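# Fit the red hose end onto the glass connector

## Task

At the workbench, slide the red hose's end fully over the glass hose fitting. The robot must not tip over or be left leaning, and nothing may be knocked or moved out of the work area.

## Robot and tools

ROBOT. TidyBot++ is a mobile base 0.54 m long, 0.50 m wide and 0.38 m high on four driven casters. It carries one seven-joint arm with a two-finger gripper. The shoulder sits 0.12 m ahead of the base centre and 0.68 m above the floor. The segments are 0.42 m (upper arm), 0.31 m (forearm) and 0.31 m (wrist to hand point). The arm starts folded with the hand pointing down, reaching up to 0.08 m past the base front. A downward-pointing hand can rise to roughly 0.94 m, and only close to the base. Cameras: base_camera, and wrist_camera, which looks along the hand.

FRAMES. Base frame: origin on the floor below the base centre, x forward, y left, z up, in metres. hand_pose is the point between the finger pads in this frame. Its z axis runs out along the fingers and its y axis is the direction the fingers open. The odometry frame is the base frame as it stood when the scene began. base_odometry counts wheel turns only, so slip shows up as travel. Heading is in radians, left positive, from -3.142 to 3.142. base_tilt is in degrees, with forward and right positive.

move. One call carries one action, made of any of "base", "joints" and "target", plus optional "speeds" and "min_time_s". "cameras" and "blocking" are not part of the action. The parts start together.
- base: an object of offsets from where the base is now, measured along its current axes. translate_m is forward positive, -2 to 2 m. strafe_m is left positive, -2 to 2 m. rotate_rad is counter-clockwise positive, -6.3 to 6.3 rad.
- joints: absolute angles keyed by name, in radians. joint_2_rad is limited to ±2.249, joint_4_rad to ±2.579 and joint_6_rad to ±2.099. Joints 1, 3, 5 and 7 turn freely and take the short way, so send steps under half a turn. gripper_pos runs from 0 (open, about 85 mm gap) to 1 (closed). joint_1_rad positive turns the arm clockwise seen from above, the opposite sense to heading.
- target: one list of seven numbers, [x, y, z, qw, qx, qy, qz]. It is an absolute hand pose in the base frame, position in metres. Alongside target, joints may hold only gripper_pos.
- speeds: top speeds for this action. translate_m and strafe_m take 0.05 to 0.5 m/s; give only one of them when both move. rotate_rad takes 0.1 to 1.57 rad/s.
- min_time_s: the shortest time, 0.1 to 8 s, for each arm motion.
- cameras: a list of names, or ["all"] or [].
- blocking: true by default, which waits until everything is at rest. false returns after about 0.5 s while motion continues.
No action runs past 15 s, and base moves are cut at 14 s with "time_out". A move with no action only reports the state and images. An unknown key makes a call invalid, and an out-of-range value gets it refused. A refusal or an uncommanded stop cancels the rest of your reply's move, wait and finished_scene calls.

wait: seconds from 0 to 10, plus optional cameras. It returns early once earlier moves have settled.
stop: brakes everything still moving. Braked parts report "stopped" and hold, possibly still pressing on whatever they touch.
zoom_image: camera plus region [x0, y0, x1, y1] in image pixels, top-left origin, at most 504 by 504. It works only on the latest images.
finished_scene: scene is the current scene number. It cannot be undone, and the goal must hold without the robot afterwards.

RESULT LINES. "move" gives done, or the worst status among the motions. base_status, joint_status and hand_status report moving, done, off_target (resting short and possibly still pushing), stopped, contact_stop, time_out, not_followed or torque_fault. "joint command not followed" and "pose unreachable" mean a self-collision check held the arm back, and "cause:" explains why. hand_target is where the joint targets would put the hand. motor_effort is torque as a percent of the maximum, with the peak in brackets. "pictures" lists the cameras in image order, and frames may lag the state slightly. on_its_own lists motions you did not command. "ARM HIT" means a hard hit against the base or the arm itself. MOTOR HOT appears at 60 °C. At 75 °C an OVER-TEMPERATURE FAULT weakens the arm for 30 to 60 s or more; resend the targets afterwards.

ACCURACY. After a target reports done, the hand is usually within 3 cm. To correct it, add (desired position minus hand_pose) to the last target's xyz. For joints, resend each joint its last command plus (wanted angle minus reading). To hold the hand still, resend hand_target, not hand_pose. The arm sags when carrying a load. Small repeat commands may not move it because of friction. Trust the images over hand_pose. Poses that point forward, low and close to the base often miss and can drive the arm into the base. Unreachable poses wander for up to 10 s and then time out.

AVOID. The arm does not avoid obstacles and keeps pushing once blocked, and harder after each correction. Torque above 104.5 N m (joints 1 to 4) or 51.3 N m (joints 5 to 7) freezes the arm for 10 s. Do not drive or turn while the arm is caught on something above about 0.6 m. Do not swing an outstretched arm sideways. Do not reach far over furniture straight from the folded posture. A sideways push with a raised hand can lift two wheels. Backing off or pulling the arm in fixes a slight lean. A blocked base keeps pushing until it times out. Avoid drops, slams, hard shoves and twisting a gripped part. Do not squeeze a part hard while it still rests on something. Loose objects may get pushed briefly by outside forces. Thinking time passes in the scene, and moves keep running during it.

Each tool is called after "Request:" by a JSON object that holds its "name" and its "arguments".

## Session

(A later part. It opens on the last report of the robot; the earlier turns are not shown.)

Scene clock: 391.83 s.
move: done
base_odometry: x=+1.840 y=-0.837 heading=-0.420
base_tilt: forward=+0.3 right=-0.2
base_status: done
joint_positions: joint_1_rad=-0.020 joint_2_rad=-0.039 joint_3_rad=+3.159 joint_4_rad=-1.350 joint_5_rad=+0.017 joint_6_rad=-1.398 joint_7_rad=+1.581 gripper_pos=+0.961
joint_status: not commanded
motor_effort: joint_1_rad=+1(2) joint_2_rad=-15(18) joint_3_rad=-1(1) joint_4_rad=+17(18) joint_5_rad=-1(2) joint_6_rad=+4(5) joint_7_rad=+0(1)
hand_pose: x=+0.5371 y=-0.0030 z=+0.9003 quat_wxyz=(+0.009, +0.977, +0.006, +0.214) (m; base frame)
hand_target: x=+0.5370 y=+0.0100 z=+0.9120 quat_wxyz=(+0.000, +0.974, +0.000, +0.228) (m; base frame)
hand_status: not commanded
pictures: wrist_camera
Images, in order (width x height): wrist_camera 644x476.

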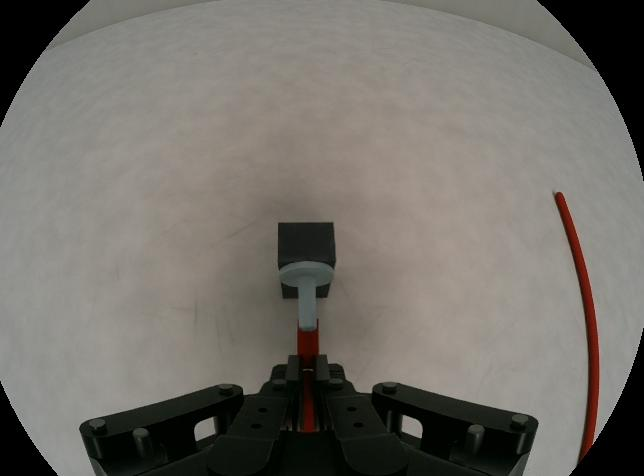

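Request:
{"name": "move", "arguments": {"base": {"translate_m":-0.018}, "speeds": {"translate_m":0.05}}}

Request:
{"name": "move", "arguments": {"target": [0.537, 0.010, 0.922, 0.0, 0.9725, 0.0, 0.232]}}

Request:
{"name": "move", "arguments": {"base": {"translate_m":0.01}, "speeds": {"translate_m":0.05}, "cameras": ["wrist_camera"]}}

Request:
{"name": "zoom_image", "arguments": {"camera": "wrist_camera", "region": [250, 230, 370, 390]}}

Scene clock: 406.67 s.
move: done
base_odometry: x=+1.823 y=-0.830 heading=-0.420
base_tilt: forward=+0.3 right=-0.2
base_status: done
joint_positions: joint_1_rad=-0.020 joint_2_rad=-0.039 joint_3_rad=+3.159 joint_4_rad=-1.350 joint_5_rad=+0.017 joint_6_rad=-1.398 joint_7_rad=+1.581 gripper_pos=+0.961
joint_status: not commanded
motor_effort: joint_1_rad=+1(1) joint_2_rad=-14(19) joint_3_rad=+1(1) joint_4_rad=+17(18) joint_5_rad=-1(2) joint_6_rad=+3(4) joint_7_rad=+0(1)
hand_pose: x=+0.5371 y=-0.0029 z=+0.9002 quat_wxyz=(+0.009, +0.977, +0.006, +0.214) (m; base frame)
hand_target: x=+0.5370 y=+0.0100 z=+0.9120 quat_wxyz=(+0.000, +0.974, +0.000, +0.228) (m; base frame)
hand_status: not commanded
pictures: none

Scene clock: 407.33 s.
move: done
base_odometry: x=+1.823 y=-0.830 heading=-0.420
base_tilt: forward=+0.3 right=-0.1
base_status: not commanded
joint_positions: joint_1_rad=-0.020 joint_2_rad=-0.039 joint_3_rad=+3.159 joint_4_rad=-1.327 joint_5_rad=+0.017 joint_6_rad=-1.400 joint_7_rad=+1.581 gripper_pos=+0.961
joint_status: not commanded
motor_effort: joint_1_rad=+1(1) joint_2_rad=-15(15) joint_3_rad=+0(1) joint_4_rad=+17(18) joint_5_rad=-1(2) joint_6_rad=+4(5) joint_7_rad=+0(1)
hand_pose: x=+0.5412 y=-0.0029 z=+0.9103 quat_wxyz=(+0.009, +0.974, +0.005, +0.225) (m; base frame)
hand_target: x=+0.5370 y=+0.0100 z=+0.9220 quat_wxyz=(+0.000, +0.973, +0.000, +0.232) (m; base frame)
hand_status: done (0.018 m and 1.5 deg from the pose sent, 0.025 m and 2.4 deg at the start)
pictures: none

Scene clock: 408.03 s.
move: done
base_odometry: x=+1.833 y=-0.834 heading=-0.420
base_tilt: forward=+0.3 right=-0.1
base_status: done
joint_positions: joint_1_rad=-0.020 joint_2_rad=-0.038 joint_3_rad=+3.158 joint_4_rad=-1.327 joint_5_rad=+0.017 joint_6_rad=-1.400 joint_7_rad=+1.581 gripper_pos=+0.961
joint_status: not commanded
motor_effort: joint_1_rad=+1(2) joint_2_rad=-15(18) joint_3_rad=-1(1) joint_4_rad=+18(18) joint_5_rad=-1(2) joint_6_rad=+4(5) joint_7_rad=-1(1)
hand_pose: x=+0.5415 y=-0.0029 z=+0.9098 quat_wxyz=(+0.009, +0.974, +0.006, +0.225) (m; base frame)
hand_target: x=+0.5370 y=+0.0100 z=+0.9220 quat_wxyz=(+0.000, +0.973, +0.000, +0.232) (m; base frame)
hand_status: not commanded
pictures: wrist_camera
Images, in order (width x height): wrist_camera 644x476.

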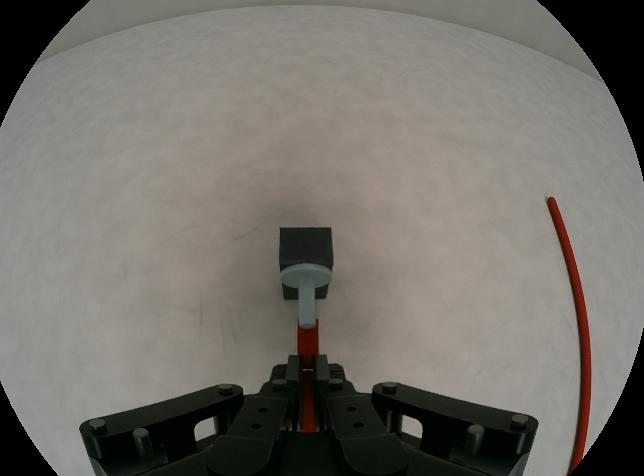

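Scaled by 3.150.

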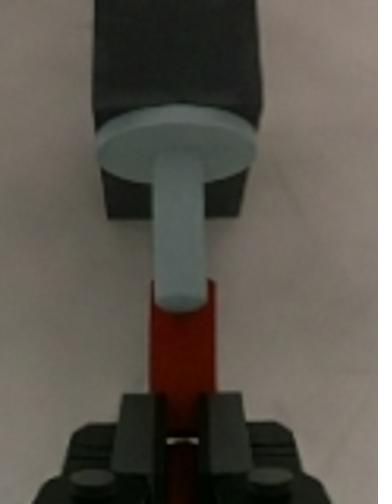

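Request:
{"name": "move", "arguments": {"base": {"translate_m":-0.018}, "speeds": {"translate_m":0.05}}}

Request:
{"name": "move", "arguments": {"target": [0.537, 0.010, 0.931, 0.0, 0.9715, 0.0, 0.236]}}

Request:
{"name": "move", "arguments": {"base": {"translate_m":0.01}, "speeds": {"translate_m":0.05}, "cameras": ["wrist_camera"]}}

Request:
{"name": "zoom_image", "arguments": {"camera": "wrist_camera", "region": [250, 230, 370, 390]}}

Scene clock: 416.43 s.
move: done
base_odometry: x=+1.816 y=-0.827 heading=-0.420
base_tilt: forward=+0.3 right=-0.1
base_status: done
joint_positions: joint_1_rad=-0.020 joint_2_rad=-0.038 joint_3_rad=+3.158 joint_4_rad=-1.327 joint_5_rad=+0.017 joint_6_rad=-1.400 joint_7_rad=+1.581 gripper_pos=+0.961
joint_status: not commanded
motor_effort: joint_1_rad=+1(2) joint_2_rad=-15(19) joint_3_rad=-1(2) joint_4_rad=+17(18) joint_5_rad=-2(2) joint_6_rad=+4(5) joint_7_rad=+0(1)
hand_pose: x=+0.5415 y=-0.0028 z=+0.9099 quat_wxyz=(+0.009, +0.974, +0.006, +0.225) (m; base frame)
hand_target: x=+0.5370 y=+0.0100 z=+0.9220 quat_wxyz=(+0.000, +0.973, +0.000, +0.232) (m; base frame)
hand_status: not commanded
pictures: none

Scene clock: 417.10 s.
move: done
base_odometry: x=+1.816 y=-0.827 heading=-0.420
base_tilt: forward=+0.3 right=-0.2
base_status: not commanded
joint_positions: joint_1_rad=-0.020 joint_2_rad=-0.038 joint_3_rad=+3.158 joint_4_rad=-1.301 joint_5_rad=+0.017 joint_6_rad=-1.407 joint_7_rad=+1.581 gripper_pos=+0.961
joint_status: not commanded
motor_effort: joint_1_rad=+1(1) joint_2_rad=-14(16) joint_3_rad=+0(1) joint_4_rad=+17(18) joint_5_rad=-1(2) joint_6_rad=+4(5) joint_7_rad=+0(1)
hand_pose: x=+0.5443 y=-0.0029 z=+0.9201 quat_wxyz=(+0.009, +0.972, +0.005, +0.233) (m; base frame)
hand_target: x=+0.5370 y=+0.0100 z=+0.9310 quat_wxyz=(+0.000, +0.972, +0.000, +0.236) (m; base frame)
hand_status: done (0.018 m and 1.2 deg from the pose sent, 0.025 m and 1.8 deg at the start)
pictures: none

Scene clock: 417.80 s.
move: done
base_odometry: x=+1.825 y=-0.831 heading=-0.420
base_tilt: forward=+0.3 right=-0.1
base_status: done
joint_positions: joint_1_rad=-0.020 joint_2_rad=-0.038 joint_3_rad=+3.158 joint_4_rad=-1.301 joint_5_rad=+0.017 joint_6_rad=-1.410 joint_7_rad=+1.581 gripper_pos=+0.961
joint_status: not commanded
motor_effort: joint_1_rad=+1(2) joint_2_rad=-14(17) joint_3_rad=+0(2) joint_4_rad=+16(18) joint_5_rad=-1(2) joint_6_rad=+4(7) joint_7_rad=+0(1)
hand_pose: x=+0.5434 y=-0.0028 z=+0.9198 quat_wxyz=(+0.009, +0.973, +0.005, +0.232) (m; base frame)
hand_target: x=+0.5370 y=+0.0100 z=+0.9310 quat_wxyz=(+0.000, +0.972, +0.000, +0.236) (m; base frame)
hand_status: not commanded
pictures: wrist_camera
Images, in order (width x height): wrist_camera 644x476.

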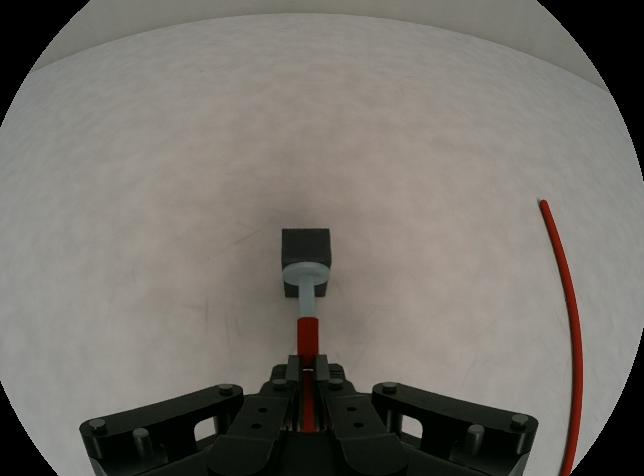

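Scaled by 3.150.

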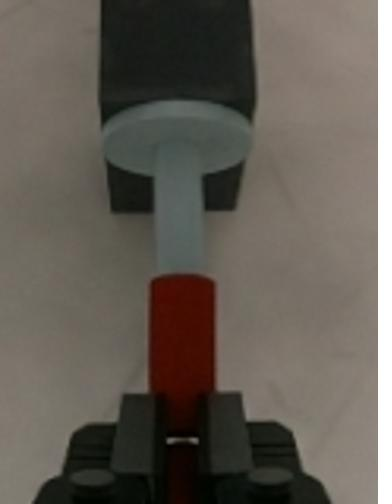

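Request:
{"name": "move", "arguments": {"base": {"translate_m":0.01}, "speeds": {"translate_m":0.05}, "cameras": ["wrist_camera"]}}

Request:
{"name": "zoom_image", "arguments": {"camera": "wrist_camera", "region": [250, 230, 370, 390]}}

Scene clock: 428.07 s.
move: done
base_odometry: x=+1.835 y=-0.835 heading=-0.420
base_tilt: forward=+0.3 right=-0.1
base_status: done
joint_positions: joint_1_rad=-0.020 joint_2_rad=-0.038 joint_3_rad=+3.158 joint_4_rad=-1.301 joint_5_rad=+0.017 joint_6_rad=-1.422 joint_7_rad=+1.581 gripper_pos=+0.961
joint_status: not commanded
motor_effort: joint_1_rad=+1(2) joint_2_rad=-15(17) joint_3_rad=+0(1) joint_4_rad=+18(19) joint_5_rad=-1(2) joint_6_rad=+4(9) joint_7_rad=+0(1)
hand_pose: x=+0.5401 y=-0.0024 z=+0.9185 quat_wxyz=(+0.009, +0.974, +0.006, +0.227) (m; base frame)
hand_target: x=+0.5370 y=+0.0100 z=+0.9310 quat_wxyz=(+0.000, +0.972, +0.000, +0.236) (m; base frame)
hand_status: not commanded
pictures: wrist_camera
Images, in order (width x height): wrist_camera 644x476.

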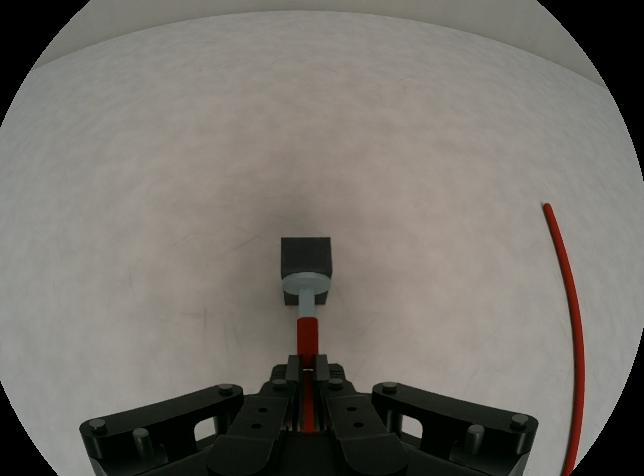

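Scaled by 3.150.

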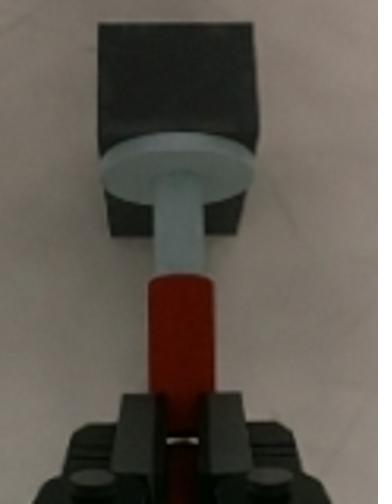

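Request:
{"name": "move", "arguments": {"base": {"translate_m":0.01}, "speeds": {"translate_m":0.05}, "cameras": ["wrist_camera"]}}

Request:
{"name": "zoom_image", "arguments": {"camera": "wrist_camera", "region": [250, 230, 370, 390]}}

Scene clock: 436.90 s.
move: done
base_odometry: x=+1.844 y=-0.840 heading=-0.420
base_tilt: forward=+0.3 right=-0.1
base_status: done
joint_positions: joint_1_rad=-0.020 joint_2_rad=-0.040 joint_3_rad=+3.158 joint_4_rad=-1.298 joint_5_rad=+0.017 joint_6_rad=-1.439 joint_7_rad=+1.581 gripper_pos=+0.961
joint_status: not commanded
motor_effort: joint_1_rad=+1(2) joint_2_rad=-12(15) joint_3_rad=+0(2) joint_4_rad=+18(18) joint_5_rad=+0(1) joint_6_rad=+7(9) joint_7_rad=-1(1)
hand_pose: x=+0.5354 y=-0.0024 z=+0.9177 quat_wxyz=(+0.009, +0.975, +0.006, +0.220) (m; base frame)
hand_target: x=+0.5370 y=+0.0100 z=+0.9310 quat_wxyz=(+0.000, +0.972, +0.000, +0.236) (m; base frame)
hand_status: not commanded
pictures: wrist_camera
Images, in order (width x height): wrist_camera 644x476.

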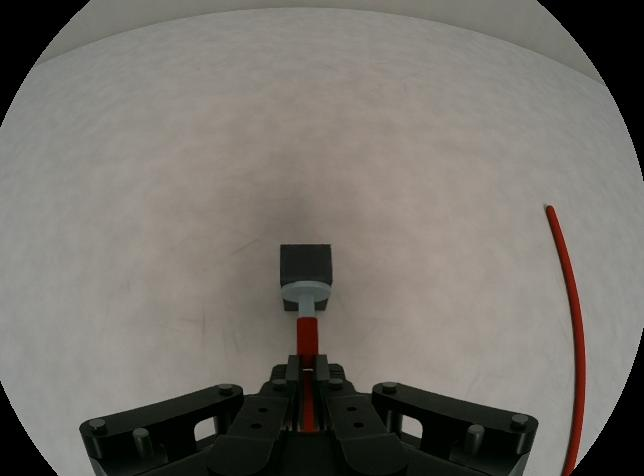

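Scaled by 3.150.

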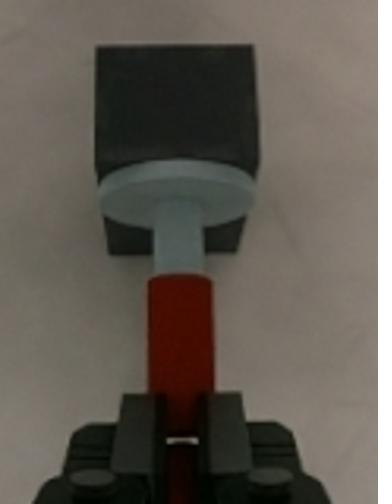

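Request:
{"name": "move", "arguments": {"base": {"translate_m":0.013}, "speeds": {"translate_m":0.05}, "cameras": ["wrist_camera"]}}

Request:
{"name": "zoom_image", "arguments": {"camera": "wrist_camera", "region": [250, 230, 370, 390]}}

Scene clock: 442.97 s.
move: done
base_odometry: x=+1.856 y=-0.845 heading=-0.420
base_tilt: forward=+0.3 right=-0.1
base_status: done
joint_positions: joint_1_rad=-0.020 joint_2_rad=-0.043 joint_3_rad=+3.157 joint_4_rad=-1.298 joint_5_rad=+0.017 joint_6_rad=-1.452 joint_7_rad=+1.581 gripper_pos=+0.961
joint_status: not commanded
motor_effort: joint_1_rad=+2(2) joint_2_rad=-11(13) joint_3_rad=+1(2) joint_4_rad=+16(19) joint_5_rad=+0(1) joint_6_rad=+7(11) joint_7_rad=+0(1)
hand_pose: x=+0.5309 y=-0.0021 z=+0.9174 quat_wxyz=(+0.009, +0.976, +0.006, +0.215) (m; base frame)
hand_target: x=+0.5370 y=+0.0100 z=+0.9310 quat_wxyz=(+0.000, +0.972, +0.000, +0.236) (m; base frame)
hand_status: not commanded
pictures: wrist_camera
Images, in order (width x height): wrist_camera 644x476.

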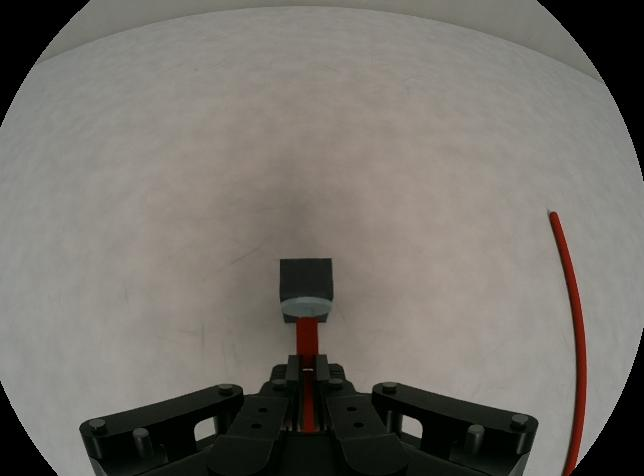

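Scaled by 3.150.

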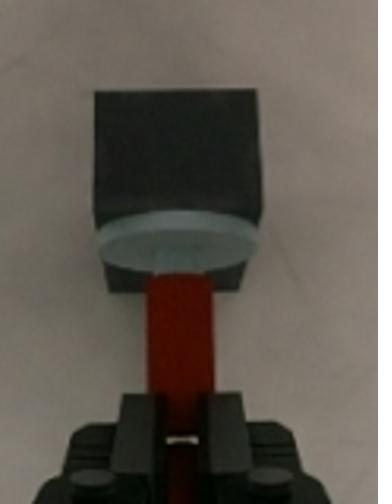

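Request:
{"name": "move", "arguments": {"base": {"translate_m":0.012}, "speeds": {"translate_m":0.05}, "cameras": ["wrist_camera"]}}

Request:
{"name": "zoom_image", "arguments": {"camera": "wrist_camera", "region": [250, 230, 370, 390]}}

Scene clock: 451.20 s.
move: done
base_odometry: x=+1.867 y=-0.850 heading=-0.420
base_tilt: forward=+0.3 right=-0.1
base_status: done
joint_positions: joint_1_rad=-0.020 joint_2_rad=-0.053 joint_3_rad=+3.157 joint_4_rad=-1.298 joint_5_rad=+0.017 joint_6_rad=-1.482 joint_7_rad=+1.581 gripper_pos=+0.961
joint_status: not commanded
motor_effort: joint_1_rad=+2(2) joint_2_rad=-9(12) joint_3_rad=+2(2) joint_4_rad=+17(20) joint_5_rad=+0(1) joint_6_rad=+10(14) joint_7_rad=+0(1)
hand_pose: x=+0.5200 y=-0.0021 z=+0.9177 quat_wxyz=(+0.009, +0.979, +0.006, +0.206) (m; base frame)
hand_target: x=+0.5370 y=+0.0100 z=+0.9310 quat_wxyz=(+0.000, +0.972, +0.000, +0.236) (m; base frame)
hand_status: not commanded
pictures: wrist_camera
Images, in order (width x height): wrist_camera 644x476.

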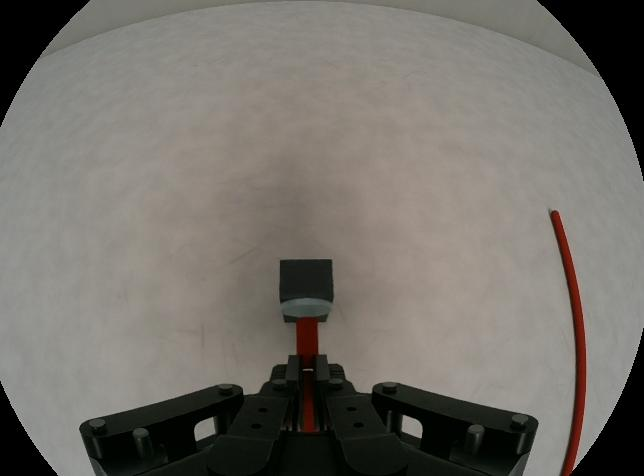

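Scaled by 3.150.

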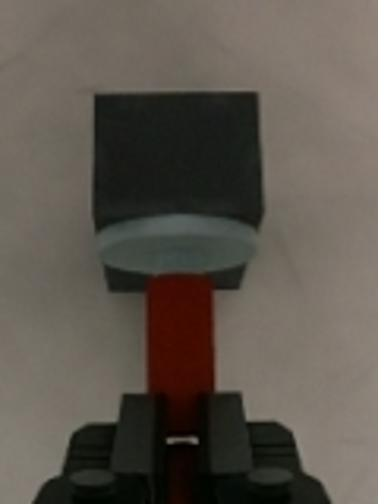

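Request:
{"name": "zoom_image", "arguments": {"camera": "wrist_camera", "region": [275, 285, 340, 335]}}

Scaled by 7.754.

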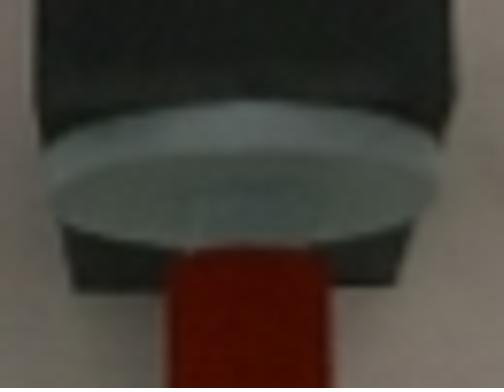

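Request:
{"name": "move", "arguments": {"base": {"translate_m":0.015}, "speeds": {"translate_m":0.05}, "cameras": ["wrist_camera"]}}

Request:
{"name": "zoom_image", "arguments": {"camera": "wrist_camera", "region": [275, 285, 340, 335]}}

Scene clock: 484.87 s.
move: done
base_odometry: x=+1.880 y=-0.856 heading=-0.420
base_tilt: forward=+0.3 right=-0.1
base_status: done
joint_positions: joint_1_rad=-0.020 joint_2_rad=-0.065 joint_3_rad=+3.156 joint_4_rad=-1.298 joint_5_rad=+0.017 joint_6_rad=-1.511 joint_7_rad=+1.581 gripper_pos=+0.961
joint_status: not commanded
motor_effort: joint_1_rad=+2(2) joint_2_rad=-8(10) joint_3_rad=+1(2) joint_4_rad=+19(20) joint_5_rad=+0(1) joint_6_rad=+13(19) joint_7_rad=-1(1)
hand_pose: x=+0.5090 y=-0.0020 z=+0.9186 quat_wxyz=(+0.008, +0.980, +0.006, +0.197) (m; base frame)
hand_target: x=+0.5370 y=+0.0100 z=+0.9310 quat_wxyz=(+0.000, +0.972, +0.000, +0.236) (m; base frame)
hand_status: not commanded
pictures: wrist_camera
Images, in order (width x height): wrist_camera 644x476.

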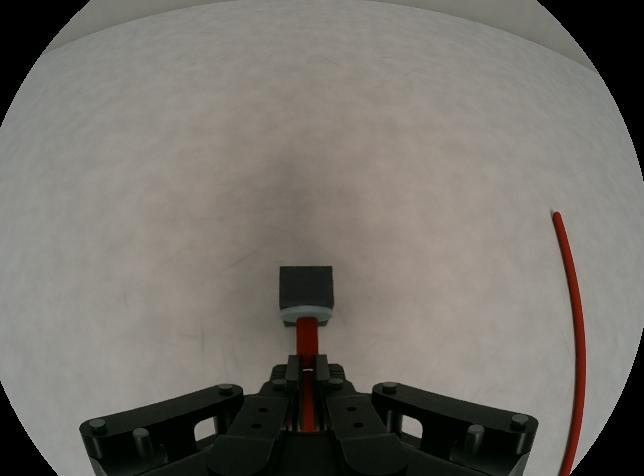

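Scaled by 7.754.

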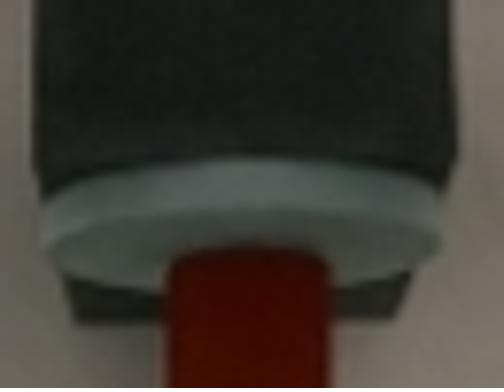

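Request:
{"name": "move", "arguments": {"base": {"translate_m":0.015}, "speeds": {"translate_m":0.05}, "cameras": ["wrist_camera"]}}

Request:
{"name": "zoom_image", "arguments": {"camera": "wrist_camera", "region": [275, 285, 340, 335]}}

Scene clock: 492.57 s.
move: done
base_odometry: x=+1.894 y=-0.863 heading=-0.420
base_tilt: forward=+0.3 right=-0.1
base_status: done
joint_positions: joint_1_rad=-0.020 joint_2_rad=-0.077 joint_3_rad=+3.156 joint_4_rad=-1.298 joint_5_rad=+0.017 joint_6_rad=-1.545 joint_7_rad=+1.581 gripper_pos=+0.961
joint_status: not commanded
motor_effort: joint_1_rad=+1(2) joint_2_rad=-7(8) joint_3_rad=+1(2) joint_4_rad=+20(22) joint_5_rad=+0(1) joint_6_rad=+18(23) joint_7_rad=+0(2)
hand_pose: x=+0.4962 y=-0.0020 z=+0.9193 quat_wxyz=(+0.008, +0.982, +0.006, +0.186) (m; base frame)
hand_target: x=+0.5370 y=+0.0100 z=+0.9310 quat_wxyz=(+0.000, +0.972, +0.000, +0.236) (m; base frame)
hand_status: not commanded
pictures: wrist_camera
Images, in order (width x height): wrist_camera 644x476.

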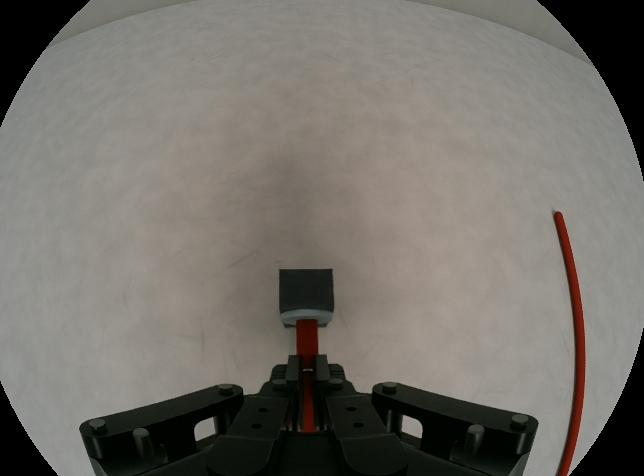

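Scaled by 7.754.

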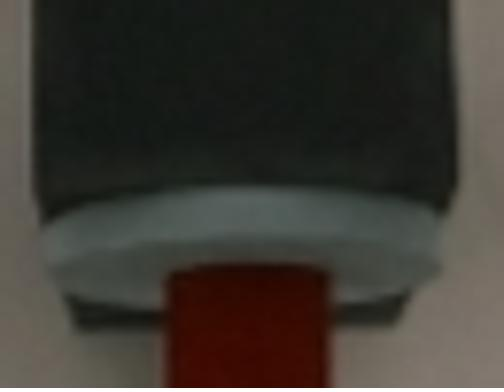

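Request:
{"name": "move", "arguments": {"base": {"translate_m":0.015}, "speeds": {"translate_m":0.05}, "cameras": ["wrist_camera"]}}

Request:
{"name": "zoom_image", "arguments": {"camera": "wrist_camera", "region": [275, 285, 340, 335]}}

Scene clock: 500.20 s.
move: done
base_odometry: x=+1.907 y=-0.869 heading=-0.420
base_tilt: forward=+0.3 right=-0.1
base_status: done
joint_positions: joint_1_rad=-0.020 joint_2_rad=-0.090 joint_3_rad=+3.156 joint_4_rad=-1.299 joint_5_rad=+0.017 joint_6_rad=-1.581 joint_7_rad=+1.581 gripper_pos=+0.961
joint_status: not commanded
motor_effort: joint_1_rad=+1(2) joint_2_rad=-5(7) joint_3_rad=+1(2) joint_4_rad=+22(24) joint_5_rad=+0(1) joint_6_rad=+22(27) joint_7_rad=+0(1)
hand_pose: x=+0.4826 y=-0.0020 z=+0.9198 quat_wxyz=(+0.008, +0.985, +0.006, +0.175) (m; base frame)
hand_target: x=+0.5370 y=+0.0100 z=+0.9310 quat_wxyz=(+0.000, +0.972, +0.000, +0.236) (m; base frame)
hand_status: not commanded
pictures: wrist_camera
Images, in order (width x height): wrist_camera 644x476.

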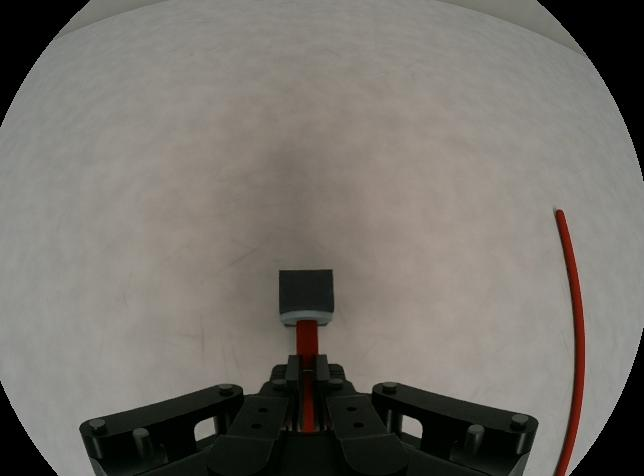

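Scaled by 7.754.

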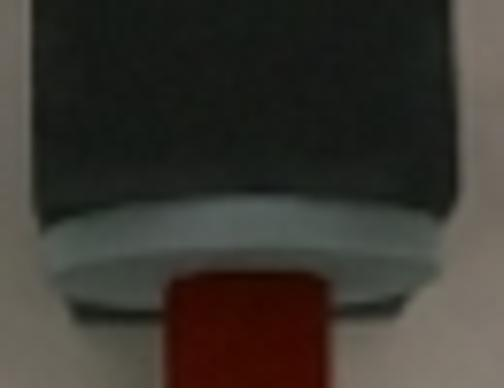

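Request:
{"name": "move", "arguments": {"base": {"translate_m":-0.045}, "speeds": {"translate_m":0.05}}}

Request:
{"name": "move", "arguments": {"joints": {"gripper_pos":0.6}, "cameras": ["wrist_camera"]}}

Request:
{"name": "zoom_image", "arguments": {"camera": "wrist_camera", "region": [260, 260, 360, 390]}}

Scene clock: 511.07 s.
move: done
base_odometry: x=+1.866 y=-0.850 heading=-0.420
base_tilt: forward=+0.3 right=-0.1
base_status: done
joint_positions: joint_1_rad=-0.020 joint_2_rad=-0.052 joint_3_rad=+3.156 joint_4_rad=-1.299 joint_5_rad=+0.017 joint_6_rad=-1.465 joint_7_rad=+1.581 gripper_pos=+0.961
joint_status: not commanded
motor_effort: joint_1_rad=+0(2) joint_2_rad=-15(18) joint_3_rad=+0(2) joint_4_rad=+18(22) joint_5_rad=-3(3) joint_6_rad=+6(22) joint_7_rad=+0(1)
hand_pose: x=+0.5248 y=-0.0016 z=+0.9190 quat_wxyz=(+0.008, +0.977, +0.007, +0.213) (m; base frame)
hand_target: x=+0.5370 y=+0.0100 z=+0.9310 quat_wxyz=(+0.000, +0.972, +0.000, +0.236) (m; base frame)
hand_status: not commanded
pictures: none

Scene clock: 511.80 s.
move: done
base_odometry: x=+1.866 y=-0.850 heading=-0.420
base_tilt: forward=+0.3 right=-0.2
base_status: not commanded
joint_positions: joint_1_rad=-0.020 joint_2_rad=-0.052 joint_3_rad=+3.155 joint_4_rad=-1.296 joint_5_rad=+0.017 joint_6_rad=-1.465 joint_7_rad=+1.581 gripper_pos=+0.600
joint_status: all done
motor_effort: joint_1_rad=+1(1) joint_2_rad=-14(16) joint_3_rad=+0(1) joint_4_rad=+17(19) joint_5_rad=-1(2) joint_6_rad=+4(7) joint_7_rad=+0(1)
hand_pose: x=+0.5254 y=-0.0015 z=+0.9206 quat_wxyz=(+0.008, +0.977, +0.007, +0.215) (m; base frame)
hand_target: x=+0.5370 y=+0.0100 z=+0.9310 quat_wxyz=(+0.000, +0.972, +0.000, +0.236) (m; base frame)
hand_status: not commanded
pictures: wrist_camera
Images, in order (width x height): wrist_camera 644x476.

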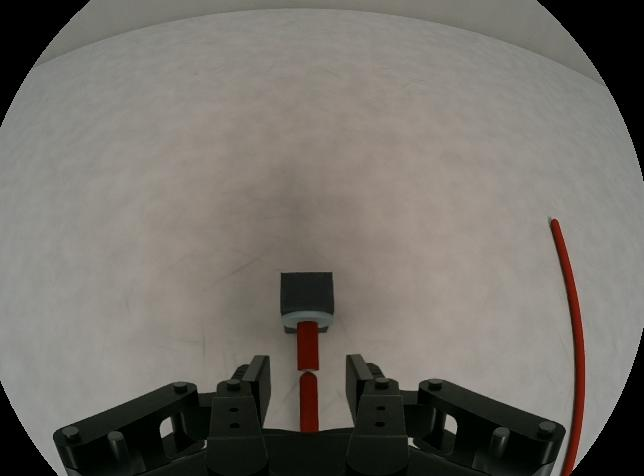

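Scaled by 3.877.

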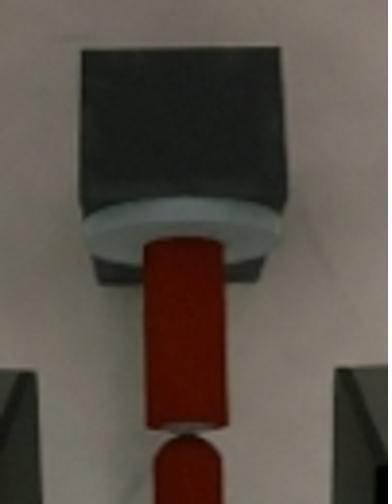

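Request:
{"name": "move", "arguments": {"target": [0.50, 0.010, 0.98, 0.0, 0.9715, 0.0, 0.236], "min_time_s": 2, "cameras": ["wrist_camera"]}}

Request:
{"name": "zoom_image", "arguments": {"camera": "wrist_camera", "region": [250, 190, 370, 330]}}

Scene clock: 521.13 s.
move: done
base_odometry: x=+1.866 y=-0.850 heading=-0.420
base_tilt: forward=+0.3 right=-0.1
base_status: not commanded
joint_positions: joint_1_rad=-0.020 joint_2_rad=-0.052 joint_3_rad=+3.155 joint_4_rad=-1.164 joint_5_rad=+0.017 joint_6_rad=-1.570 joint_7_rad=+1.580 gripper_pos=+0.600
joint_status: not commanded
motor_effort: joint_1_rad=+1(1) joint_2_rad=-13(15) joint_3_rad=+0(1) joint_4_rad=+16(17) joint_5_rad=-1(2) joint_6_rad=+4(5) joint_7_rad=+0(1)
hand_pose: x=+0.5172 y=-0.0016 z=+0.9626 quat_wxyz=(+0.008, +0.974, +0.006, +0.228) (m; base frame)
hand_target: x=+0.5000 y=+0.0100 z=+0.9800 quat_wxyz=(+0.000, +0.972, +0.000, +0.236) (m; base frame)
hand_status: done (0.027 m and 1.5 deg from the pose sent, 0.066 m and 2.8 deg at the start)
pictures: wrist_camera
Images, in order (width x height): wrist_camera 644x476.

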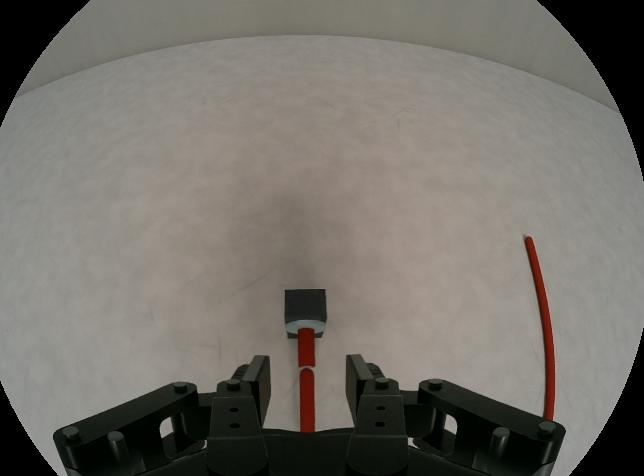

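Scaled by 3.600.

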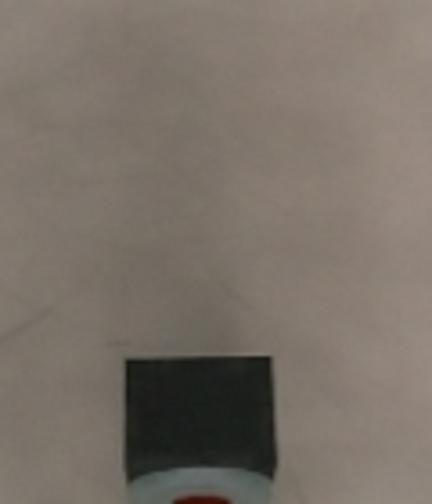

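Request:
{"name": "zoom_image", "arguments": {"camera": "wrist_camera", "region": [270, 280, 345, 380]}}

Scaled by 5.040.

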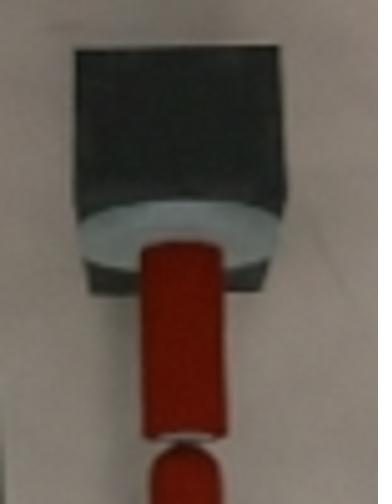

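Request:
{"name": "move", "arguments": {"base": {"translate_m":0.04}, "cameras": ["wrist_camera"]}}

Request:
{"name": "zoom_image", "arguments": {"camera": "wrist_camera", "region": [270, 320, 345, 430]}}

Scene clock: 544.23 s.
move: done
base_odometry: x=+1.903 y=-0.867 heading=-0.420
base_tilt: forward=+0.3 right=-0.2
base_status: done
joint_positions: joint_1_rad=-0.020 joint_2_rad=-0.061 joint_3_rad=+3.155 joint_4_rad=-1.162 joint_5_rad=+0.017 joint_6_rad=-1.576 joint_7_rad=+1.580 gripper_pos=+0.600
joint_status: not commanded
motor_effort: joint_1_rad=+1(2) joint_2_rad=-13(17) joint_3_rad=-1(2) joint_4_rad=+17(17) joint_5_rad=-2(2) joint_6_rad=+4(5) joint_7_rad=+0(1)
hand_pose: x=+0.5132 y=-0.0016 z=+0.9659 quat_wxyz=(+0.008, +0.973, +0.006, +0.230) (m; base frame)
hand_target: x=+0.5000 y=+0.0100 z=+0.9800 quat_wxyz=(+0.000, +0.972, +0.000, +0.236) (m; base frame)
hand_status: not commanded
pictures: wrist_camera
Images, in order (width x height): wrist_camera 644x476.

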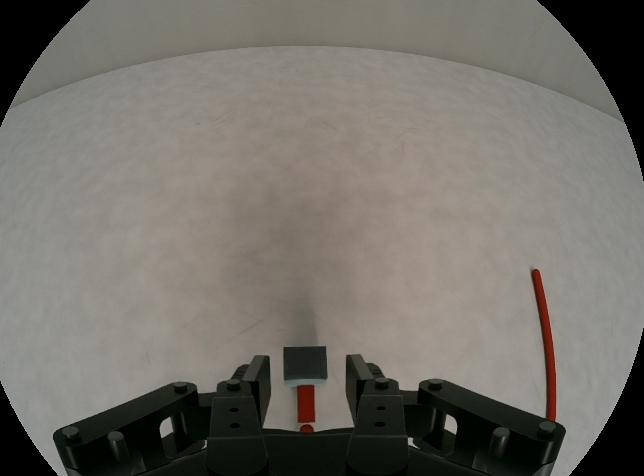

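Scaled by 4.582.

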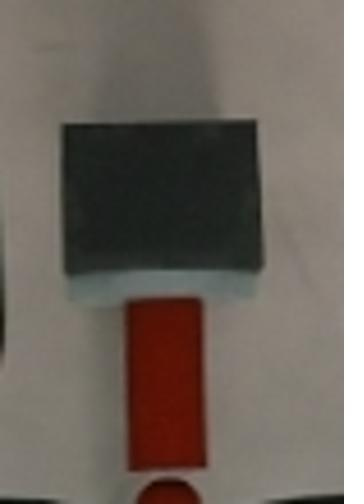

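Flush against the flange. Done.

Request:
{"name": "finished_scene", "arguments": {"scene": 1}}

The scene is finished: the task was done.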